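# Set the cable runway's far end onto the bracket seat

## Task

Place the far end of the cable runway on the bracket's seat, between its lugs, with at least one third of that end resting on the seat.

## Robot and tools

Setup: four identical Kinova Gen3 arms (arm1, arm2, arm3, arm4). Each has seven joints, a right hand with index, middle and ring fingers plus a thumb (four motorised hinges per digit, none coupled), and a wrist camera. Room cameras: cam_high and cam_low. Wrist cameras: arm1_cam_wrist to arm4_cam_wrist. A wrist camera sits on a mast on the palm side and views the index knuckle about 45 degrees off the finger line. The open hand blocks part of that view.

Frames: there is one scene frame, with its origin on the floor and +z up, in metres. Foot (base_link) poses, each foot facing along its own +x: arm1 x=-0.999 y=-0.479 z=+0.847 quat_wxyz=(+0.765, -0.005, +0.002, +0.644); arm2 x=-0.299 y=+0.519 z=+0.760 quat_wxyz=(+0.685, +0.002, -0.002, -0.728); arm3 x=+0.619 y=-0.538 z=+0.793 quat_wxyz=(+0.658, -0.002, +0.000, +0.753); arm4 x=+1.219 y=+0.498 z=+0.855 quat_wxyz=(+0.722, -0.002, -0.007, -0.692). The hand can reach about 1.05 m from the joint 1 axis. Hand-point axes: +z runs along straight fingers toward the tips, +x crosses the palm away from the thumb, and +y points out of the palm face (the face is at y=-0.062 m). A rigid mast near the wrist (x +0.05 to +0.10, z -0.16 to -0.11, out to y=+0.06) can strike objects.

move: each robot gets its own key (arm1..arm4), holding an object with "joints" and optionally "min_time_s". A robot you omit is given nothing new. It can still be pushing toward an earlier target. "joints" maps joint names to absolute targets, never offsets:
- joint1_rad..joint7_rad, in radians. Ranges: joints 1, 3, 5 and 7 are -6.283 to 6.283; joint2 is -2.249 to 2.249; joint4 is -2.579 to 2.579; joint6 is -2.099 to 2.099. The done tolerance is ±0.01.
- joint1 turns the whole arm, positive clockwise viewed from above. At 0 the arm extends in the direction its foot faces.
- joint2 is the shoulder: 0 is upright and positive leans forward.
- joint4 is the elbow: 0 is straight, and positive bends the same way as positive joint2 when joint3=0.
- joint6 is the wrist and bends the same way as joint4 when joint5=0.
- joints 3 and 5 roll the links along their length. joint7 rolls the hand, positive counter-clockwise viewed from behind the hand.
- Reference posture: joints 1, 3 and 5 at 0 and joint7=1.57, fingers pointing down in front of the arm. The palm then faces left, with the thumb on the side away from the foot.
- Hand keys hand_index_/middle_/ring_ with _mcp, _abd, _pip, _dip, plus hand_thumb_cmc, _axl, _mcp, _ipl. Each is a unitless goal from -1 to 1, scaled linearly between the hinge's two stops, with tolerance ±0.02. Moving toward -1 curls fingers toward the palm. For the fingers: mcp is straight at +0.75, pip at +0.58, dip at +0.70, and abd at 0.00. Moving abd toward -1 swings a finger away from the thumb. hand_thumb_cmc toward -1 brings the thumb in front of the palm (flat beside the palm is +0.71). The thumb's axl is straight at +0.68, its mcp at +0.23, its ipl at +0.17.
- hand_current_limit runs from -1 to 1 and maps linearly from 0 to 550 mA. It starts at +0.4.
- hand_speed runs from -0.96 to 1; the rate is (n+1)/2 of 8.5 rad/s. It starts at -0.6.
- Any hand key you leave out keeps its previous goal. Sending a hinge its currently shown position slackens the grip.
- min_time_s is seconds, 0.1 to 8. It sets the shortest duration for that arm's motions.
- cameras is a list of names or ["all"]. If omitted, an action returns no images, while a call with no action returns all images and the full state.
A joint's target speed is capped at 1.39 rad/s for joints 1-4 and 1.22 for joints 5-7. The joints of an arm start and finish together, and the hand's path can swing wide. An unknown key makes the call invalid. An out-of-range value gets it refused, and a refusal cancels your later move, wait and finished_scene calls in that reply.

wait: seconds from 0 to 10, with optional cameras. Nothing new is commanded.

zoom_image: camera plus region [x0,y0,x1,y1] in pixels from the top-left corner, at most 504 by 504. It only works on the latest images.

finished_scene: scene is the current scene's number. It cannot be undone. The runway must stay in place with the robots not holding it.

Reading results:
- "move: arm1 done; arm2 time_out" gives each moved robot's outcome.
- joint_status per joint: done; off_target (stopped short and may still push); time_out (the old target is dropped and the joint holds); not_followed (a collision check blocked the targets and may retry later).
- "as last shown" lists robots that were not commanded. Their status lines read "not commanded".
- joint_positions, and Joint velocities in rad/s ("within noise" means still).
- Joint torques: N m with an offset and noise, positive toward larger angles.
- Flange force: the end effector's own axes. It is noisy, and "no reading" can appear.
- hand_state gives one word per motor: moving, goal, blocked, overload. There are also per-motor currents in mA (positive pushes toward -1) and hand_goal_ values.
- on_its_own reports motion you did not command.
- MOTOR HOT and OVER-TEMPERATURE FAULT lines report heat. limit_stop_at_motor_heat means you should resend the target.
- The pictures line gives the image order. Images can lag the state slightly.

Cautions:
- The arms keep pushing on contact and never stop by themselves. A joint pressed against something can show done while still short of its target.
- Torque faults (limits of 104.5 N m for joints 1-4 and 51.3 for joints 5-7, or more than 5 degrees of deviation from the planned path) freeze the arm and its hand for 10 s. Commands sent during that freeze are lost, so resend them afterwards.
- A hard press between two robots fails the scene. This includes a hand closing onto another robot's fingers.
- Finger motors at 495 mA or more for 5 s shut down for 10 s. Grip with moderate goals beyond the surface.
- Holding loads or keeping the arm outstretched heats the motors.
- Don't drop the runway, release it while it is moving, slam it, or push fixed objects hard. Nothing may leave the work area or reach the floor.
- Loose objects may be nudged occasionally by outside pushes.

Each tool is called in YAML: its name, and indented under it one key for each argument.

## Session

move:

Scene clock: 0.00 s.
Joint torques (N m): no reading
Motor temperatures (°C): arm1=[31 27 25 27 36 33 34] | arm2=[27 26 27 30 30 37 39] | arm3=[28 25 27 28 35 35 33] | arm4=[28 29 26 28 30 33 40]
Flange force (N): no reading
Joint velocities: within noise
arm1.joint_positions: joint1_rad=+0.145 joint2_rad=-0.474 joint3_rad=-0.048 joint4_rad=+1.475 joint5_rad=-0.058 joint6_rad=+1.976 joint7_rad=+1.819 hand_index_mcp=+0.753 hand_index_abd=+0.000 hand_index_pip=+0.577 hand_index_dip=+0.696 hand_middle_mcp=+0.753 hand_middle_abd=+0.000 hand_middle_pip=+0.577 hand_middle_dip=+0.696 hand_ring_mcp=+0.753 hand_ring_abd=+0.000 hand_ring_pip=+0.577 hand_ring_dip=+0.696 hand_thumb_cmc=+0.714 hand_thumb_axl=+0.677 hand_thumb_mcp=+0.226 hand_thumb_ipl=+0.168 hand_current_limit=+0.400 hand_speed=-0.600
arm1.joint_status: not commanded
arm1.hand_state: goal,goal,goal,goal,goal,goal,goal,goal,goal,goal,goal,goal,goal,goal,goal,goal
arm1.index_mcp_current_ma: 0
arm1.index_abd_current_ma: 0
arm1.index_pip_current_ma: 0
arm1.index_dip_current_ma: 0
arm1.middle_mcp_current_ma: 0
arm1.middle_abd_current_ma: 0
arm1.middle_pip_current_ma: 0
arm1.middle_dip_current_ma: 0
arm1.ring_mcp_current_ma: 0
arm1.ring_abd_current_ma: 0
arm1.ring_pip_current_ma: 0
arm1.ring_dip_current_ma: 0
arm1.thumb_cmc_current_ma: 0
arm1.thumb_axl_current_ma: 0
arm1.thumb_mcp_current_ma: 0
arm1.thumb_ipl_current_ma: 0
arm1.hand_goal_index_mcp: 0.754
arm1.hand_goal_index_abd: 0.000
arm1.hand_goal_index_pip: 0.576
arm1.hand_goal_index_dip: 0.696
arm1.hand_goal_middle_mcp: 0.754
arm1.hand_goal_middle_abd: 0.000
arm1.hand_goal_middle_pip: 0.576
arm1.hand_goal_middle_dip: 0.696
arm1.hand_goal_ring_mcp: 0.754
arm1.hand_goal_ring_abd: 0.000
arm1.hand_goal_ring_pip: 0.576
arm1.hand_goal_ring_dip: 0.696
arm1.hand_goal_thumb_cmc: 0.714
arm1.hand_goal_thumb_axl: 0.678
arm1.hand_goal_thumb_mcp: 0.226
arm1.hand_goal_thumb_ipl: 0.168
arm1.hand: x=-1.0503 y=-0.3354 z=+1.3789 quat_wxyz=(+0.060, -0.707, +0.703, +0.049) (m; scene frame)
arm2.joint_positions: joint1_rad=-0.038 joint2_rad=-0.404 joint3_rad=-0.120 joint4_rad=+1.471 joint5_rad=-0.032 joint6_rad=+1.959 joint7_rad=+1.822 hand_index_mcp=+0.753 hand_index_abd=+0.000 hand_index_pip=+0.577 hand_index_dip=+0.696 hand_middle_mcp=+0.753 hand_middle_abd=+0.000 hand_middle_pip=+0.577 hand_middle_dip=+0.696 hand_ring_mcp=+0.753 hand_ring_abd=+0.000 hand_ring_pip=+0.577 hand_ring_dip=+0.696 hand_thumb_cmc=+0.714 hand_thumb_axl=+0.677 hand_thumb_mcp=+0.226 hand_thumb_ipl=+0.168 hand_current_limit=+0.400 hand_speed=-0.600
arm2.joint_status: not commanded
arm2.hand_state: goal,goal,goal,goal,goal,goal,goal,goal,goal,goal,goal,goal,goal,goal,goal,goal
arm2.index_mcp_current_ma: 0
arm2.index_abd_current_ma: 0
arm2.index_pip_current_ma: 0
arm2.index_dip_current_ma: 0
arm2.middle_mcp_current_ma: 0
arm2.middle_abd_current_ma: 0
arm2.middle_pip_current_ma: 0
arm2.middle_dip_current_ma: 0
arm2.ring_mcp_current_ma: 0
arm2.ring_abd_current_ma: 0
arm2.ring_pip_current_ma: 0
arm2.ring_dip_current_ma: 0
arm2.thumb_cmc_current_ma: 0
arm2.thumb_axl_current_ma: 0
arm2.thumb_mcp_current_ma: 0
arm2.thumb_ipl_current_ma: 0
arm2.hand_goal_index_mcp: 0.754
arm2.hand_goal_index_abd: 0.000
arm2.hand_goal_index_pip: 0.576
arm2.hand_goal_index_dip: 0.696
arm2.hand_goal_middle_mcp: 0.754
arm2.hand_goal_middle_abd: 0.000
arm2.hand_goal_middle_pip: 0.576
arm2.hand_goal_middle_dip: 0.696
arm2.hand_goal_ring_mcp: 0.754
arm2.hand_goal_ring_abd: 0.000
arm2.hand_goal_ring_pip: 0.576
arm2.hand_goal_ring_dip: 0.696
arm2.hand_goal_thumb_cmc: 0.714
arm2.hand_goal_thumb_axl: 0.678
arm2.hand_goal_thumb_mcp: 0.226
arm2.hand_goal_thumb_ipl: 0.168
arm2.hand: x=-0.2065 y=+0.3836 z=+1.2828 quat_wxyz=(+0.032, +0.570, +0.820, -0.047) (m; scene frame)
arm3.joint_positions: joint1_rad=-0.065 joint2_rad=-0.442 joint3_rad=-0.035 joint4_rad=+1.421 joint5_rad=-0.061 joint6_rad=+2.002 joint7_rad=+1.771 hand_index_mcp=+0.753 hand_index_abd=+0.000 hand_index_pip=+0.577 hand_index_dip=+0.696 hand_middle_mcp=+0.753 hand_middle_abd=+0.000 hand_middle_pip=+0.577 hand_middle_dip=+0.696 hand_ring_mcp=+0.753 hand_ring_abd=+0.000 hand_ring_pip=+0.577 hand_ring_dip=+0.696 hand_thumb_cmc=+0.714 hand_thumb_axl=+0.677 hand_thumb_mcp=+0.226 hand_thumb_ipl=+0.168 hand_current_limit=+0.400 hand_speed=-0.600
arm3.joint_status: not commanded
arm3.hand_state: goal,goal,goal,goal,goal,goal,goal,goal,goal,goal,goal,goal,goal,goal,goal,goal
arm3.index_mcp_current_ma: 0
arm3.index_abd_current_ma: 0
arm3.index_pip_current_ma: 0
arm3.index_dip_current_ma: 0
arm3.middle_mcp_current_ma: 0
arm3.middle_abd_current_ma: 0
arm3.middle_pip_current_ma: 0
arm3.middle_dip_current_ma: 0
arm3.ring_mcp_current_ma: 0
arm3.ring_abd_current_ma: 0
arm3.ring_pip_current_ma: 0
arm3.ring_dip_current_ma: 0
arm3.thumb_cmc_current_ma: 0
arm3.thumb_axl_current_ma: 0
arm3.thumb_mcp_current_ma: 0
arm3.thumb_ipl_current_ma: 0
arm3.hand_goal_index_mcp: 0.754
arm3.hand_goal_index_abd: 0.000
arm3.hand_goal_index_pip: 0.576
arm3.hand_goal_index_dip: 0.696
arm3.hand_goal_middle_mcp: 0.754
arm3.hand_goal_middle_abd: 0.000
arm3.hand_goal_middle_pip: 0.576
arm3.hand_goal_middle_dip: 0.696
arm3.hand_goal_ring_mcp: 0.754
arm3.hand_goal_ring_abd: 0.000
arm3.hand_goal_ring_pip: 0.576
arm3.hand_goal_ring_dip: 0.696
arm3.hand_goal_thumb_cmc: 0.714
arm3.hand_goal_thumb_axl: 0.678
arm3.hand_goal_thumb_mcp: 0.226
arm3.hand_goal_thumb_ipl: 0.168
arm3.hand: x=+0.5065 y=-0.4282 z=+1.3399 quat_wxyz=(+0.041, -0.847, +0.525, +0.069) (m; scene frame)
arm4.joint_positions: joint1_rad=-0.314 joint2_rad=-0.368 joint3_rad=-0.074 joint4_rad=+1.452 joint5_rad=-0.001 joint6_rad=+1.968 joint7_rad=+1.849 hand_index_mcp=+0.753 hand_index_abd=+0.000 hand_index_pip=+0.577 hand_index_dip=+0.696 hand_middle_mcp=+0.753 hand_middle_abd=+0.000 hand_middle_pip=+0.577 hand_middle_dip=+0.696 hand_ring_mcp=+0.753 hand_ring_abd=+0.000 hand_ring_pip=+0.577 hand_ring_dip=+0.696 hand_thumb_cmc=+0.714 hand_thumb_axl=+0.677 hand_thumb_mcp=+0.226 hand_thumb_ipl=+0.168 hand_current_limit=+0.400 hand_speed=-0.600
arm4.joint_status: not commanded
arm4.hand_state: goal,goal,goal,goal,goal,goal,goal,goal,goal,goal,goal,goal,goal,goal,goal,goal
arm4.index_mcp_current_ma: 0
arm4.index_abd_current_ma: 0
arm4.index_pip_current_ma: 0
arm4.index_dip_current_ma: 0
arm4.middle_mcp_current_ma: 0
arm4.middle_abd_current_ma: 0
arm4.middle_pip_current_ma: 0
arm4.middle_dip_current_ma: 0
arm4.ring_mcp_current_ma: 0
arm4.ring_abd_current_ma: 0
arm4.ring_pip_current_ma: 0
arm4.ring_dip_current_ma: 0
arm4.thumb_cmc_current_ma: 0
arm4.thumb_axl_current_ma: 0
arm4.thumb_mcp_current_ma: 0
arm4.thumb_ipl_current_ma: 0
arm4.hand_goal_index_mcp: 0.754
arm4.hand_goal_index_abd: 0.000
arm4.hand_goal_index_pip: 0.576
arm4.hand_goal_index_dip: 0.696
arm4.hand_goal_middle_mcp: 0.754
arm4.hand_goal_middle_abd: 0.000
arm4.hand_goal_middle_pip: 0.576
arm4.hand_goal_middle_dip: 0.696
arm4.hand_goal_ring_mcp: 0.754
arm4.hand_goal_ring_abd: 0.000
arm4.hand_goal_ring_pip: 0.576
arm4.hand_goal_ring_dip: 0.696
arm4.hand_goal_thumb_cmc: 0.714
arm4.hand_goal_thumb_axl: 0.678
arm4.hand_goal_thumb_mcp: 0.226
arm4.hand_goal_thumb_ipl: 0.168
arm4.hand: x=+1.3418 y=+0.3957 z=+1.3789 quat_wxyz=(+0.031, +0.419, +0.907, -0.043) (m; scene frame)
pictures: arm1_cam_wrist, arm2_cam_wrist, arm3_cam_wrist, arm4_cam_wrist, cam_high, cam_low
Images, in order (width x height): arm1_cam_wrist 672x504, arm2_cam_wrist 672x504, arm3_cam_wrist 672x504, arm4_cam_wrist 672x504, cam_high 672x504, cam_low 672x504.

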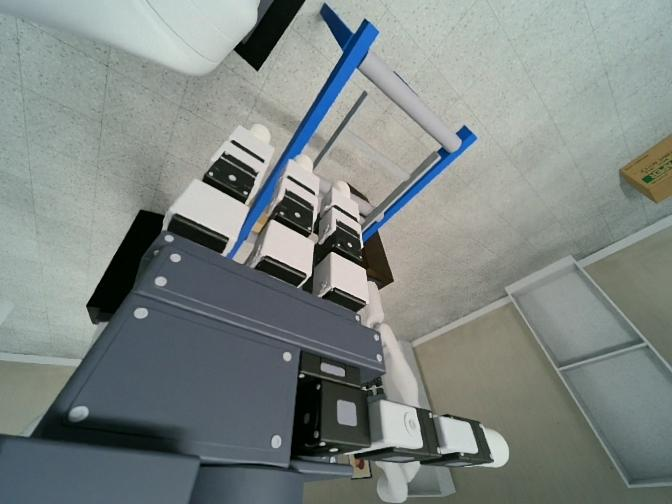

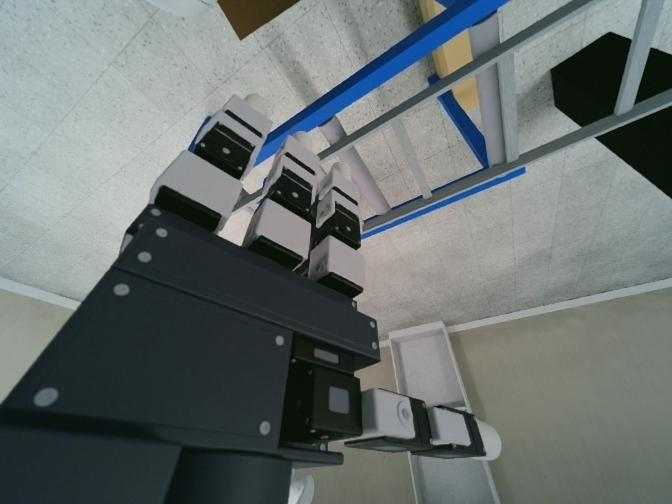

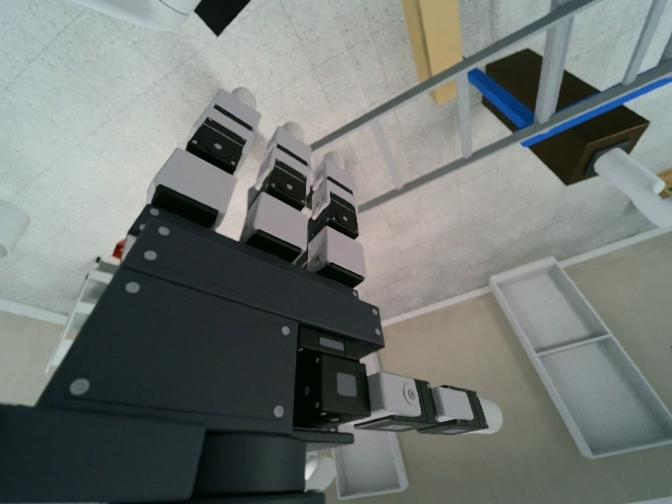

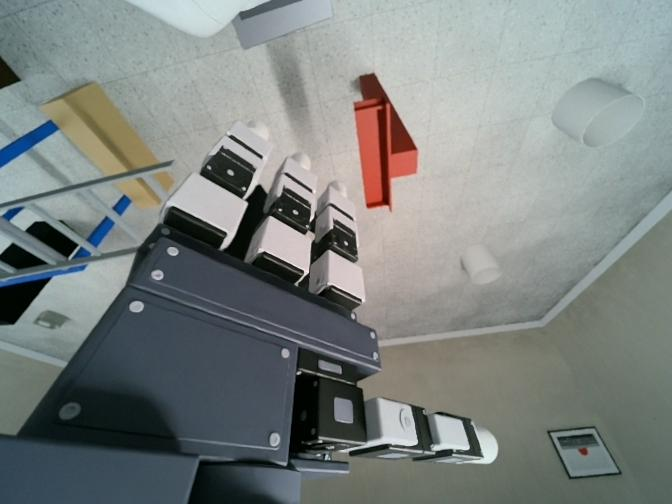

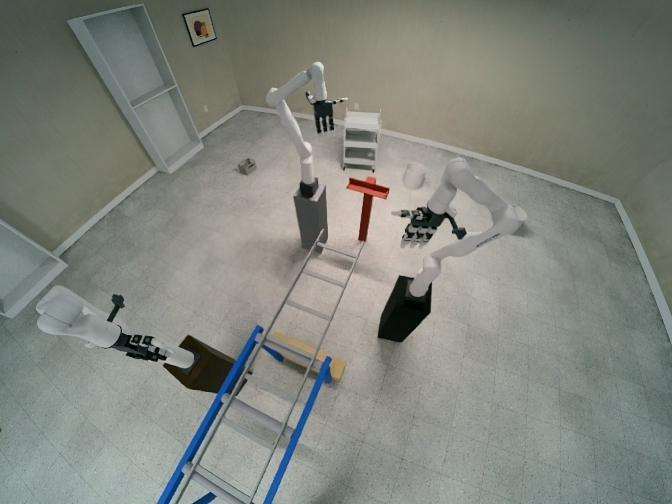

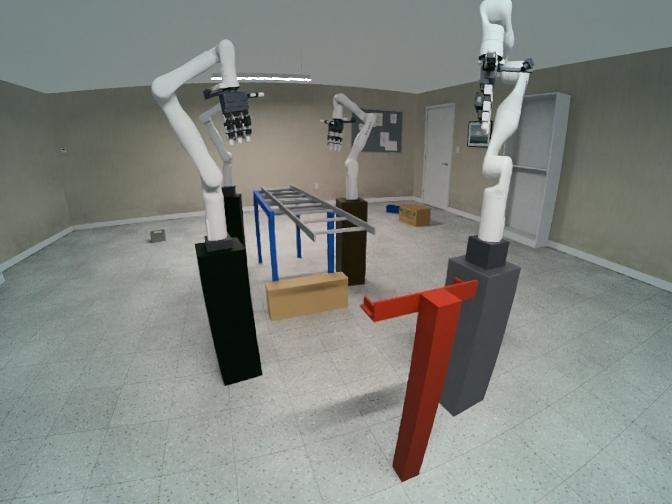

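zoom_image:
  camera: "cam_high"
  region: [150, 220, 402, 504]

zoom_image:
  camera: "cam_low"
  region: [220, 160, 500, 370]

zoom_image:
  camera: "cam_high"
  region: [290, 160, 420, 260]

Scaled by 1.775 from the camera's 672x504 image, which has a finer 960x720 frame.

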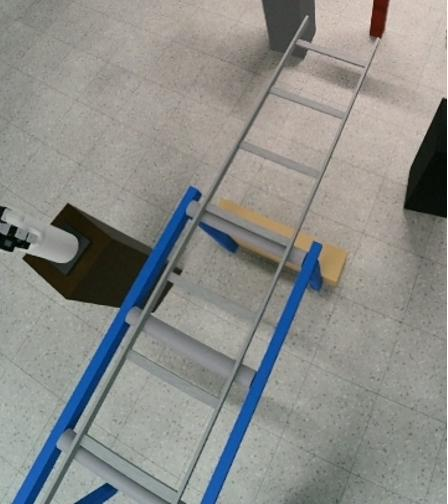

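Scaled by 1.800 from the camera's 672x504 image, which has a finer 960x720 frame.

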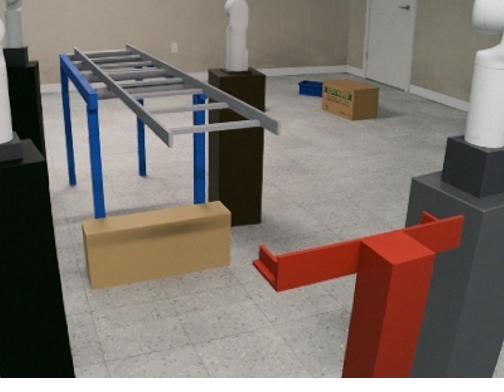

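Scaled by 3.877 from the camera's 672x504 image, which has a finer 960x720 frame.

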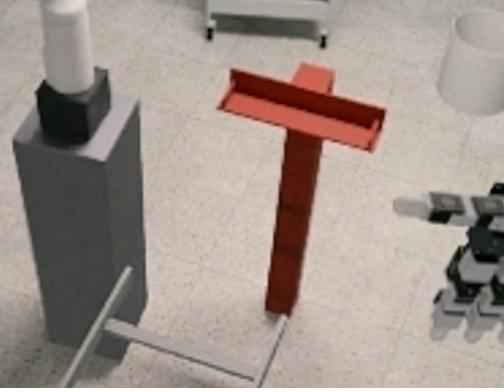

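zoom_image:
  camera: "arm1_cam_wrist"
  region: [140, 100, 400, 330]

zoom_image:
  camera: "arm1_cam_wrist"
  region: [280, 300, 530, 504]

Scaled by 1.938 from the camera's 672x504 image, which has a finer 960x720 frame.

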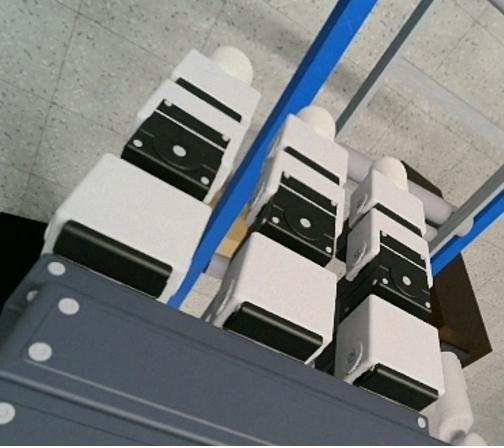

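Scaled by 2.016 from the camera's 672x504 image, which has a finer 960x720 frame.

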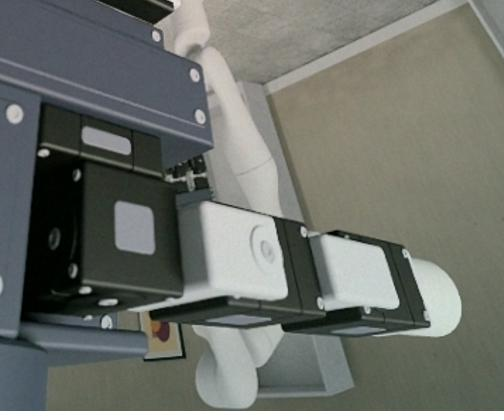

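zoom_image:
  camera: "cam_high"
  region: [250, 50, 390, 210]

zoom_image:
  camera: "cam_high"
  region: [370, 150, 540, 320]

zoom_image:
  camera: "cam_high"
  region: [30, 270, 240, 400]

zoom_image:
  camera: "cam_low"
  region: [140, 30, 280, 250]

zoom_image:
  camera: "cam_low"
  region: [300, 80, 400, 230]

zoom_image:
  camera: "cam_low"
  region: [440, 0, 560, 280]

Scaled by 3.150 from the camera's 672x504 image, which has a finer 960x720 frame.

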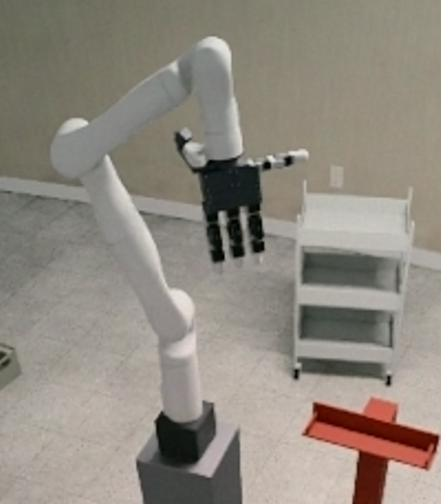

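Scaled by 2.965 from the camera's 672x504 image, which has a finer 960x720 frame.

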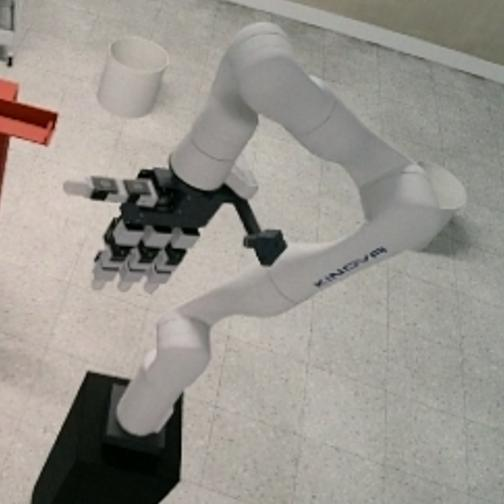

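Scaled by 2.400 from the camera's 672x504 image, which has a finer 960x720 frame.

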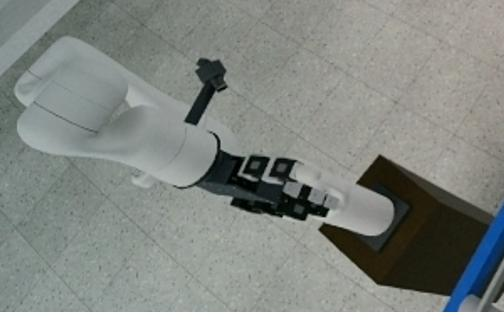

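Scaled by 2.291 from the camera's 672x504 image, which has a finer 960x720 frame.

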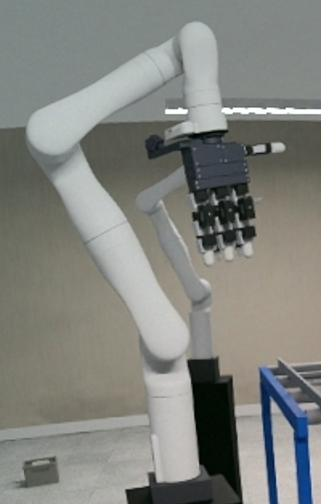

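Scaled by 3.360 from the camera's 672x504 image, which has a finer 960x720 frame.

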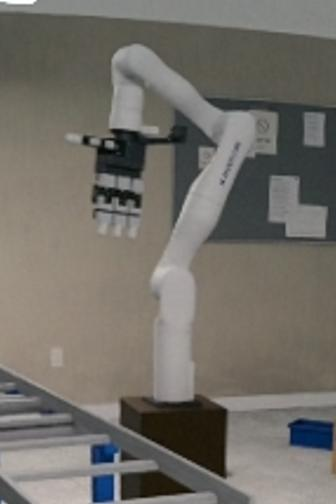

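Scaled by 1.800 from the camera's 672x504 image, which has a finer 960x720 frame.

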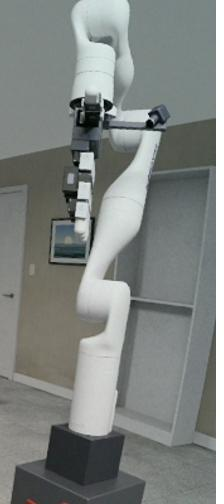

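zoom_image:
  camera: "arm3_cam_wrist"
  region: [300, 0, 672, 280]

zoom_image:
  camera: "arm4_cam_wrist"
  region: [300, 40, 480, 240]

zoom_image:
  camera: "arm2_cam_wrist"
  region: [220, 0, 672, 260]

zoom_image:
  camera: "arm1_cam_wrist"
  region: [220, 0, 500, 280]

zoom_image:
  camera: "arm4_cam_wrist"
  region: [0, 60, 240, 300]

zoom_image:
  camera: "cam_low"
  region: [240, 170, 390, 260]

zoom_image:
  camera: "cam_low"
  region: [340, 260, 500, 340]

Scaled by 1.355 from the camera's 672x504 image, which has a finer 960x720 frame.

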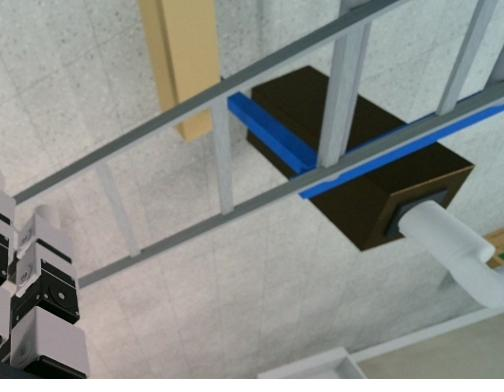

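Scaled by 2.520 from the camera's 672x504 image, which has a finer 960x720 frame.

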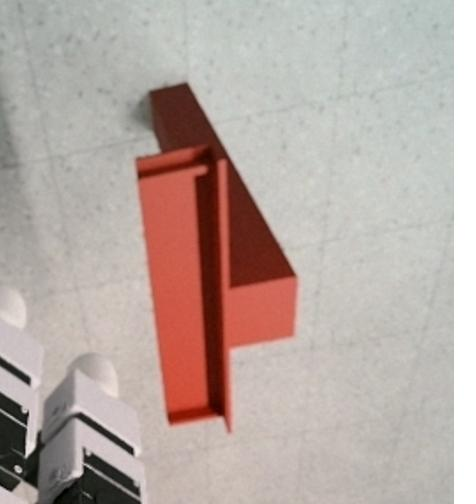

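Scaled by 1.115 from the camera's 672x504 image, which has a finer 960x720 frame.

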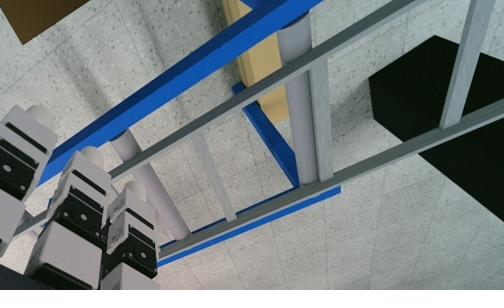

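Scaled by 1.800 from the camera's 672x504 image, which has a finer 960x720 frame.

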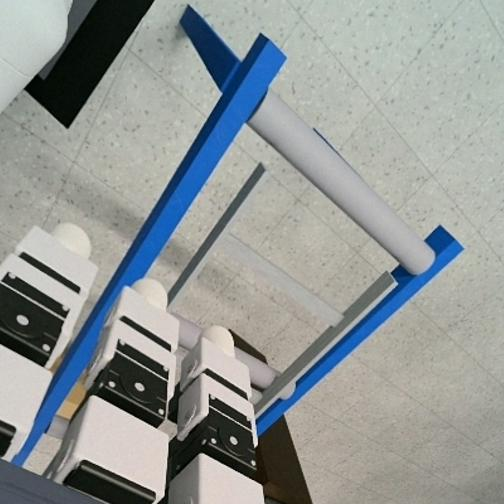

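Scaled by 2.100 from the camera's 672x504 image, which has a finer 960x720 frame.

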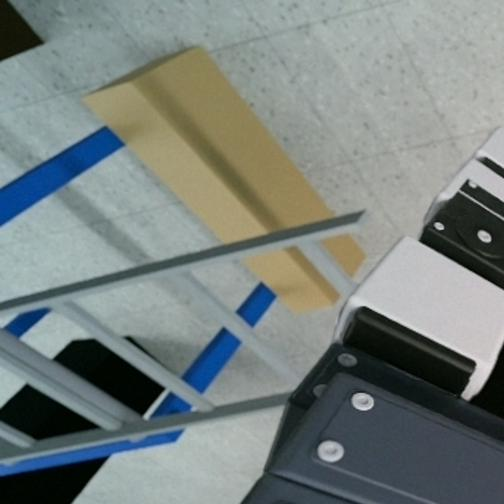

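Scaled by 3.360 from the camera's 672x504 image, which has a finer 960x720 frame.

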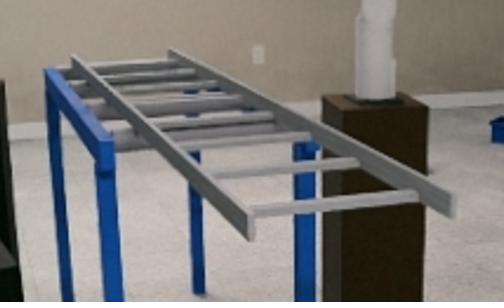

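Scaled by 3.150 from the camera's 672x504 image, which has a finer 960x720 frame.

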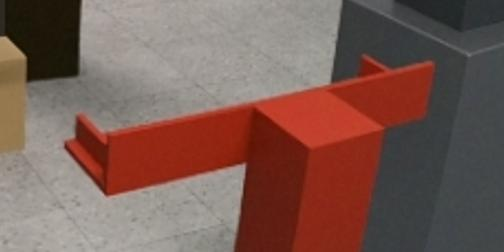

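move:
  arm3: {"joints": {"joint1_rad": -0.271, "joint2_rad": 0.869, "joint3_rad": 0, "joint4_rad": 0.700, "joint5_rad": 0, "joint6_rad": 1.573, "joint7_rad": 4.307}, "min_time_s": 4}
  cameras: ["arm3_cam_wrist", "cam_high", "cam_low"]

Scene clock: 16.77 s.
Joint torques (N m): arm1=[0.32 1.27 1.93 -7.71 0.19 -0.19 -0.12] | arm2=[0.08 -0.79 -1.21 -9.53 0.42 -0.06 -0.39] | arm3=[0.33 -25.11 -1.02 -9.14 0.51 0.02 0.32] | arm4=[0.5 -1.31 -1.52 -7.78 0.36 -0.16 -0.41]
Motor temperatures (°C): arm1=[31 27 25 27 36 33 34] | arm2=[27 26 27 30 30 37 39] | arm3=[28 25 27 28 35 35 33] | arm4=[28 29 26 28 30 33 40]
Flange force (N): arm1=[-1.6 5.8 2.0] | arm2=[2.7 -5.0 7.7] | arm3=[1.1 -1.5 2.4] | arm4=[0.5 -6.5 0.3]
move: arm3 done
Joint velocities: within noise
arm1, arm2, arm4: as last shown
arm1.joint_positions: joint1_rad=+0.145 joint2_rad=-0.474 joint3_rad=-0.048 joint4_rad=+1.475 joint5_rad=-0.058 joint6_rad=+1.976 joint7_rad=+1.819 hand_index_mcp=+0.753 hand_index_abd=+0.000 hand_index_pip=+0.577 hand_index_dip=+0.696 hand_middle_mcp=+0.753 hand_middle_abd=+0.000 hand_middle_pip=+0.577 hand_middle_dip=+0.696 hand_ring_mcp=+0.753 hand_ring_abd=+0.000 hand_ring_pip=+0.577 hand_ring_dip=+0.696 hand_thumb_cmc=+0.714 hand_thumb_axl=+0.677 hand_thumb_mcp=+0.224 hand_thumb_ipl=+0.168 hand_current_limit=+0.400 hand_speed=-0.600
arm1.index_mcp_current_ma: -2
arm1.index_pip_current_ma: 2
arm1.middle_mcp_current_ma: -2
arm1.middle_pip_current_ma: 2
arm1.ring_mcp_current_ma: -2
arm1.ring_pip_current_ma: 2
arm1.thumb_cmc_current_ma: 1
arm1.thumb_axl_current_ma: -2
arm1.thumb_mcp_current_ma: -8
arm1.thumb_ipl_current_ma: -1
arm2.joint_positions: joint1_rad=-0.038 joint2_rad=-0.404 joint3_rad=-0.120 joint4_rad=+1.471 joint5_rad=-0.032 joint6_rad=+1.959 joint7_rad=+1.822 hand_index_mcp=+0.753 hand_index_abd=+0.000 hand_index_pip=+0.577 hand_index_dip=+0.696 hand_middle_mcp=+0.753 hand_middle_abd=+0.000 hand_middle_pip=+0.577 hand_middle_dip=+0.696 hand_ring_mcp=+0.753 hand_ring_abd=+0.000 hand_ring_pip=+0.577 hand_ring_dip=+0.696 hand_thumb_cmc=+0.714 hand_thumb_axl=+0.677 hand_thumb_mcp=+0.224 hand_thumb_ipl=+0.168 hand_current_limit=+0.400 hand_speed=-0.600
arm2.thumb_mcp_current_ma: -1
arm3.joint_positions: joint1_rad=-0.271 joint2_rad=+0.869 joint3_rad=+0.000 joint4_rad=+0.700 joint5_rad=+0.000 joint6_rad=+1.573 joint7_rad=+4.307 hand_index_mcp=+0.753 hand_index_abd=+0.000 hand_index_pip=+0.577 hand_index_dip=+0.696 hand_middle_mcp=+0.753 hand_middle_abd=+0.000 hand_middle_pip=+0.577 hand_middle_dip=+0.696 hand_ring_mcp=+0.753 hand_ring_abd=+0.000 hand_ring_pip=+0.577 hand_ring_dip=+0.696 hand_thumb_cmc=+0.714 hand_thumb_axl=+0.677 hand_thumb_mcp=+0.224 hand_thumb_ipl=+0.168 hand_current_limit=+0.400 hand_speed=-0.600
arm3.joint_status: all done
arm3.hand_state: goal,goal,goal,goal,goal,goal,goal,goal,goal,goal,goal,goal,goal,goal,goal,goal
arm3.index_mcp_current_ma: -3
arm3.index_abd_current_ma: 0
arm3.index_pip_current_ma: 2
arm3.index_dip_current_ma: 0
arm3.middle_mcp_current_ma: -3
arm3.middle_abd_current_ma: 0
arm3.middle_pip_current_ma: 2
arm3.middle_dip_current_ma: 0
arm3.ring_mcp_current_ma: -3
arm3.ring_abd_current_ma: 0
arm3.ring_pip_current_ma: 2
arm3.ring_dip_current_ma: 0
arm3.thumb_cmc_current_ma: 1
arm3.thumb_axl_current_ma: -3
arm3.thumb_mcp_current_ma: -11
arm3.thumb_ipl_current_ma: -1
arm3.hand_goal_index_mcp: 0.754
arm3.hand_goal_index_abd: 0.000
arm3.hand_goal_index_pip: 0.576
arm3.hand_goal_index_dip: 0.696
arm3.hand_goal_middle_mcp: 0.754
arm3.hand_goal_middle_abd: 0.000
arm3.hand_goal_middle_pip: 0.576
arm3.hand_goal_middle_dip: 0.696
arm3.hand_goal_ring_mcp: 0.754
arm3.hand_goal_ring_abd: 0.000
arm3.hand_goal_ring_pip: 0.576
arm3.hand_goal_ring_dip: 0.696
arm3.hand_goal_thumb_cmc: 0.714
arm3.hand_goal_thumb_axl: 0.678
arm3.hand_goal_thumb_mcp: 0.226
arm3.hand_goal_thumb_ipl: 0.168
arm3.hand: x=+0.4765 y=+0.0337 z=+1.0467 quat_wxyz=(-0.002, -0.708, -0.707, +0.000) (m; scene frame)
arm4.joint_positions: joint1_rad=-0.314 joint2_rad=-0.368 joint3_rad=-0.074 joint4_rad=+1.452 joint5_rad=-0.001 joint6_rad=+1.968 joint7_rad=+1.849 hand_index_mcp=+0.753 hand_index_abd=+0.000 hand_index_pip=+0.577 hand_index_dip=+0.696 hand_middle_mcp=+0.753 hand_middle_abd=+0.000 hand_middle_pip=+0.577 hand_middle_dip=+0.696 hand_ring_mcp=+0.753 hand_ring_abd=+0.000 hand_ring_pip=+0.577 hand_ring_dip=+0.696 hand_thumb_cmc=+0.714 hand_thumb_axl=+0.677 hand_thumb_mcp=+0.224 hand_thumb_ipl=+0.168 hand_current_limit=+0.400 hand_speed=-0.600
pictures: arm3_cam_wrist, cam_high, cam_low
Images, in order (width x height): arm3_cam_wrist 672x504, cam_high 672x504, cam_low 672x504.

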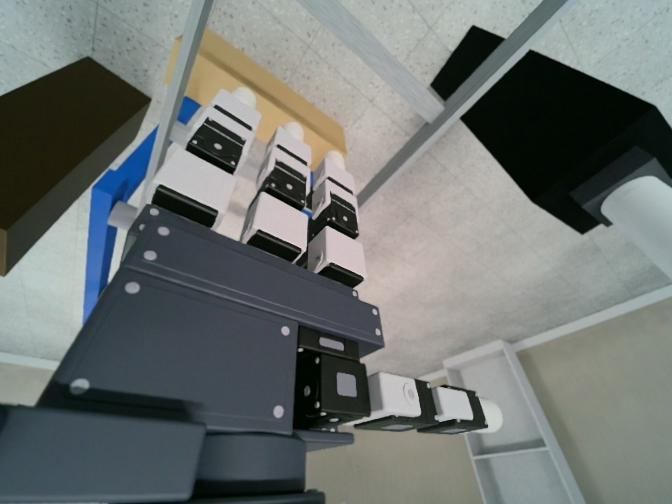

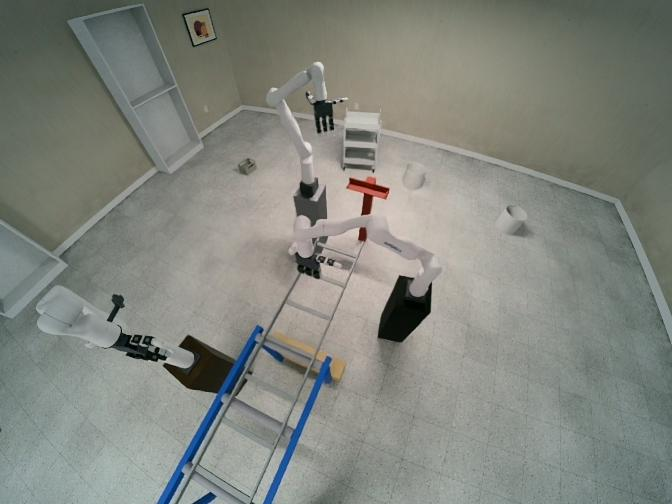

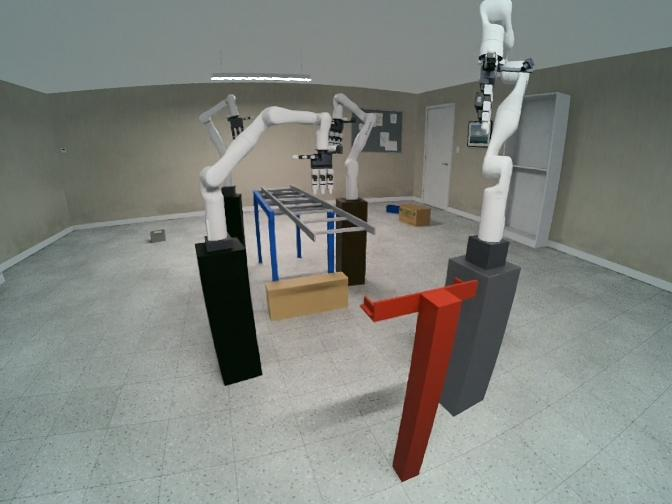

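move:
  arm3: {"joints": {"joint1_rad": -0.065, "joint2_rad": -0.442, "joint3_rad": -0.035, "joint4_rad": 1.421, "joint5_rad": -0.061, "joint6_rad": 2.002, "joint7_rad": 1.771}, "min_time_s": 3}
  arm4: {"joints": {"joint1_rad": 0.885, "joint2_rad": 1.1147, "joint3_rad": 0, "joint4_rad": 0.527, "joint5_rad": 0, "joint6_rad": 1.4997, "joint7_rad": 2.414}, "min_time_s": 6}
  cameras: ["arm4_cam_wrist", "arm3_cam_wrist", "cam_high", "cam_low"]

Scene clock: 25.03 s.
Joint torques (N m): arm1=[0.28 1.18 1.91 -7.7 0.16 -0.19 -0.09] | arm2=[0.04 -0.78 -1.22 -9.49 0.49 -0.03 -0.36] | arm3=[0.29 -0.23 -1.37 -8.17 0.29 -0.45 0.31] | arm4=[0.15 -25.55 -1.25 -8.51 0.27 0.12 -0.41]
Motor temperatures (°C): arm1=[31 27 25 27 36 33 34] | arm2=[27 26 27 30 30 37 39] | arm3=[28 26 27 28 35 35 33] | arm4=[28 29 26 28 30 33 40]
Flange force (N): arm1=[-1.8 5.7 1.9] | arm2=[2.6 -4.9 7.7] | arm3=[-0.3 -3.8 2.0] | arm4=no reading
move: arm3 done; arm4 done
Joint velocities: within noise
arm1, arm2: as last shown
arm3.joint_positions: joint1_rad=-0.065 joint2_rad=-0.442 joint3_rad=-0.035 joint4_rad=+1.421 joint5_rad=-0.061 joint6_rad=+2.002 joint7_rad=+1.771 hand_index_mcp=+0.753 hand_index_abd=+0.000 hand_index_pip=+0.577 hand_index_dip=+0.696 hand_middle_mcp=+0.753 hand_middle_abd=+0.000 hand_middle_pip=+0.577 hand_middle_dip=+0.696 hand_ring_mcp=+0.753 hand_ring_abd=+0.000 hand_ring_pip=+0.577 hand_ring_dip=+0.696 hand_thumb_cmc=+0.714 hand_thumb_axl=+0.677 hand_thumb_mcp=+0.224 hand_thumb_ipl=+0.168 hand_current_limit=+0.400 hand_speed=-0.600
arm3.joint_status: all done
arm3.hand_state: goal,goal,goal,goal,goal,goal,goal,goal,goal,goal,goal,goal,goal,goal,goal,goal
arm3.index_mcp_current_ma: -3
arm3.index_abd_current_ma: 0
arm3.index_pip_current_ma: 2
arm3.index_dip_current_ma: 0
arm3.middle_mcp_current_ma: -3
arm3.middle_abd_current_ma: 0
arm3.middle_pip_current_ma: 2
arm3.middle_dip_current_ma: 0
arm3.ring_mcp_current_ma: -3
arm3.ring_abd_current_ma: 0
arm3.ring_pip_current_ma: 2
arm3.ring_dip_current_ma: 0
arm3.thumb_cmc_current_ma: 1
arm3.thumb_axl_current_ma: -3
arm3.thumb_mcp_current_ma: -11
arm3.thumb_ipl_current_ma: -1
arm3.hand_goal_index_mcp: 0.754
arm3.hand_goal_index_abd: 0.000
arm3.hand_goal_index_pip: 0.576
arm3.hand_goal_index_dip: 0.696
arm3.hand_goal_middle_mcp: 0.754
arm3.hand_goal_middle_abd: 0.000
arm3.hand_goal_middle_pip: 0.576
arm3.hand_goal_middle_dip: 0.696
arm3.hand_goal_ring_mcp: 0.754
arm3.hand_goal_ring_abd: 0.000
arm3.hand_goal_ring_pip: 0.576
arm3.hand_goal_ring_dip: 0.696
arm3.hand_goal_thumb_cmc: 0.714
arm3.hand_goal_thumb_axl: 0.678
arm3.hand_goal_thumb_mcp: 0.226
arm3.hand_goal_thumb_ipl: 0.168
arm3.hand: x=+0.5066 y=-0.4284 z=+1.3399 quat_wxyz=(+0.041, -0.847, +0.525, +0.069) (m; scene frame)
arm4.joint_positions: joint1_rad=+0.885 joint2_rad=+1.115 joint3_rad=+0.000 joint4_rad=+0.527 joint5_rad=+0.000 joint6_rad=+1.500 joint7_rad=+2.414 hand_index_mcp=+0.753 hand_index_abd=+0.000 hand_index_pip=+0.577 hand_index_dip=+0.696 hand_middle_mcp=+0.753 hand_middle_abd=+0.000 hand_middle_pip=+0.577 hand_middle_dip=+0.696 hand_ring_mcp=+0.753 hand_ring_abd=+0.000 hand_ring_pip=+0.577 hand_ring_dip=+0.696 hand_thumb_cmc=+0.714 hand_thumb_axl=+0.677 hand_thumb_mcp=+0.224 hand_thumb_ipl=+0.168 hand_current_limit=+0.400 hand_speed=-0.600
arm4.joint_status: all done
arm4.hand_state: goal,goal,goal,goal,goal,goal,goal,goal,goal,goal,goal,goal,goal,goal,goal,goal
arm4.index_mcp_current_ma: 0
arm4.index_abd_current_ma: 0
arm4.index_pip_current_ma: 0
arm4.index_dip_current_ma: 0
arm4.middle_mcp_current_ma: 0
arm4.middle_abd_current_ma: 0
arm4.middle_pip_current_ma: 0
arm4.middle_dip_current_ma: 0
arm4.ring_mcp_current_ma: 0
arm4.ring_abd_current_ma: 0
arm4.ring_pip_current_ma: 0
arm4.ring_dip_current_ma: 0
arm4.thumb_cmc_current_ma: 0
arm4.thumb_axl_current_ma: 0
arm4.thumb_mcp_current_ma: 0
arm4.thumb_ipl_current_ma: 0
arm4.hand_goal_index_mcp: 0.754
arm4.hand_goal_index_abd: 0.000
arm4.hand_goal_index_pip: 0.576
arm4.hand_goal_index_dip: 0.696
arm4.hand_goal_middle_mcp: 0.754
arm4.hand_goal_middle_abd: 0.000
arm4.hand_goal_middle_pip: 0.576
arm4.hand_goal_middle_dip: 0.696
arm4.hand_goal_ring_mcp: 0.754
arm4.hand_goal_ring_abd: 0.000
arm4.hand_goal_ring_pip: 0.576
arm4.hand_goal_ring_dip: 0.696
arm4.hand_goal_thumb_cmc: 0.714
arm4.hand_goal_thumb_axl: 0.678
arm4.hand_goal_thumb_mcp: 0.226
arm4.hand_goal_thumb_ipl: 0.168
arm4.hand: x=+0.7711 y=+0.0353 z=+1.0041 quat_wxyz=(+0.007, +0.706, +0.708, -0.002) (m; scene frame)
pictures: arm3_cam_wrist, arm4_cam_wrist, cam_high, cam_low
Images, in order (width x height): arm3_cam_wrist 672x504, arm4_cam_wrist 672x504, cam_high 672x504, cam_low 672x504.

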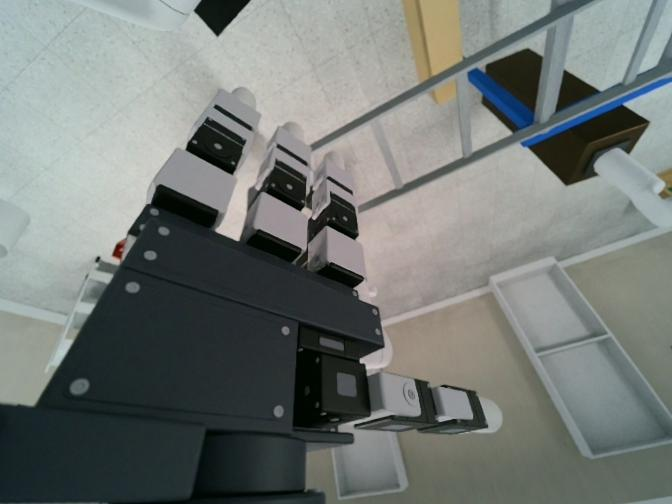

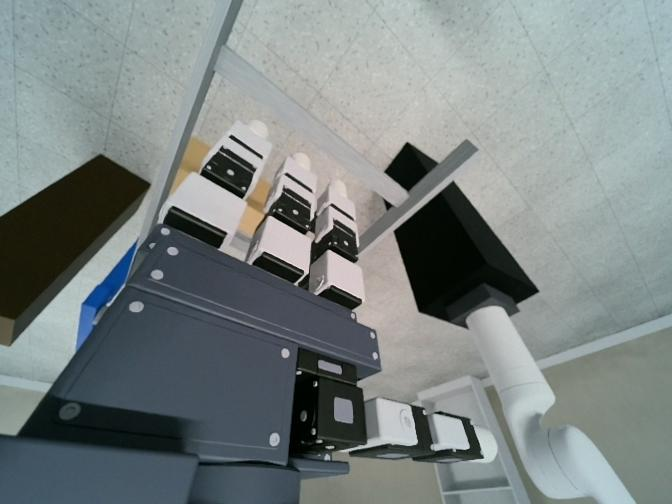

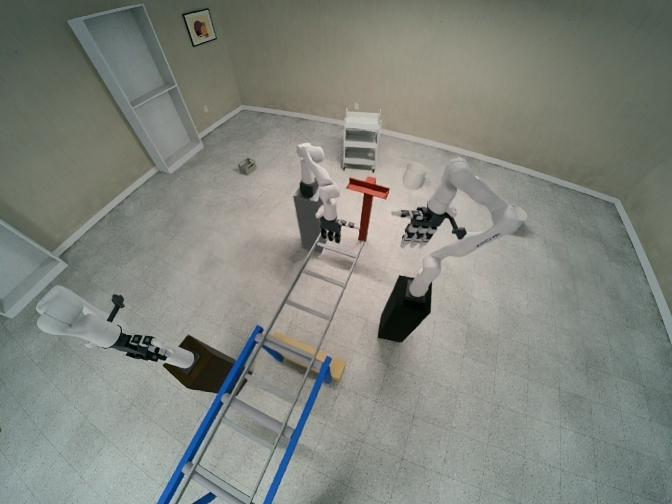

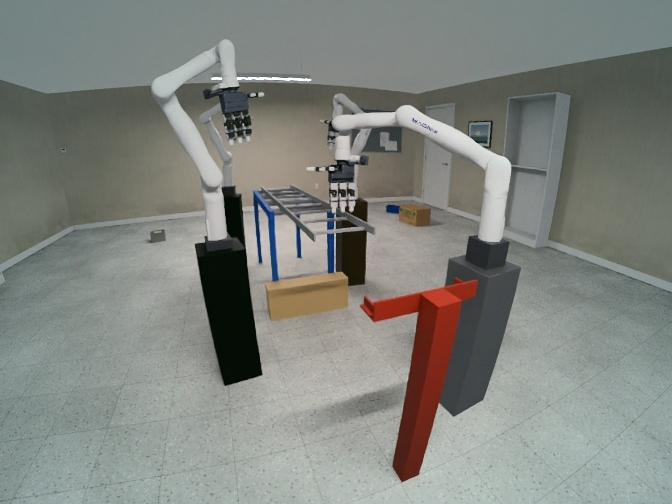

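zoom_image:
  camera: "arm4_cam_wrist"
  region: [370, 100, 620, 400]

zoom_image:
  camera: "arm3_cam_wrist"
  region: [500, 80, 672, 240]

zoom_image:
  camera: "arm4_cam_wrist"
  region: [130, 0, 400, 260]

zoom_image:
  camera: "cam_low"
  region: [290, 90, 410, 250]

zoom_image:
  camera: "cam_high"
  region: [280, 130, 400, 270]

Scaled by 1.680 from the camera's 672x504 image, which has a finer 960x720 frame.

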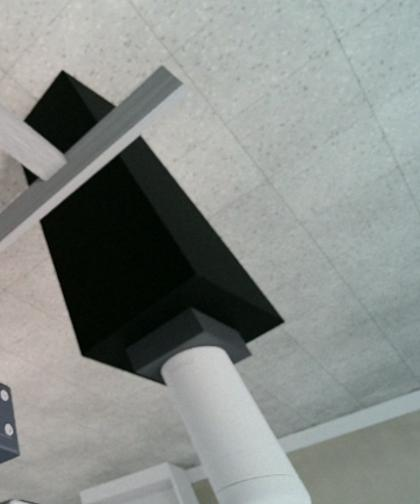

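Scaled by 2.930 from the camera's 672x504 image, which has a finer 960x720 frame.

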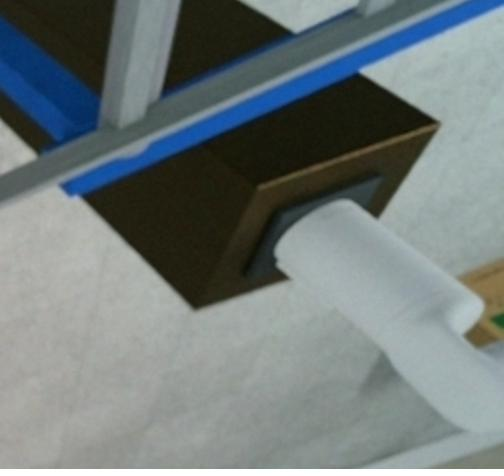

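Scaled by 1.867 from the camera's 672x504 image, which has a finer 960x720 frame.

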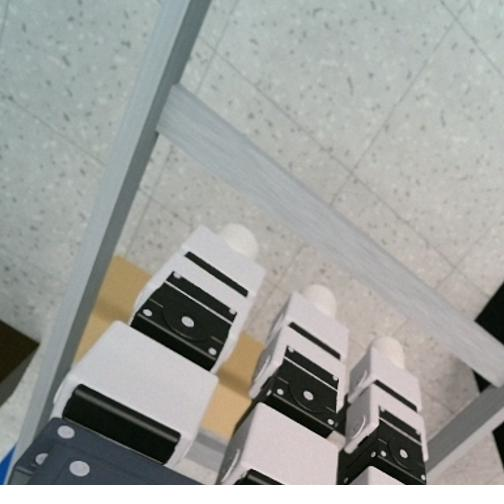

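Scaled by 3.150 from the camera's 672x504 image, which has a finer 960x720 frame.

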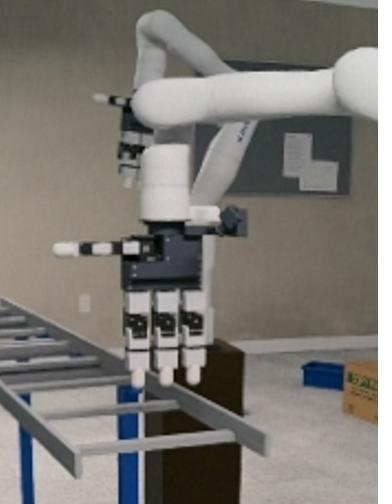

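Scaled by 3.600 from the camera's 672x504 image, which has a finer 960x720 frame.

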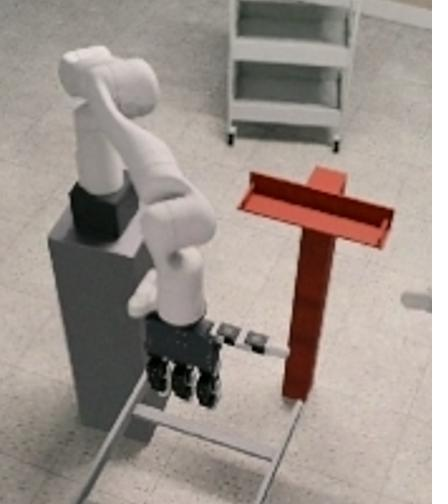

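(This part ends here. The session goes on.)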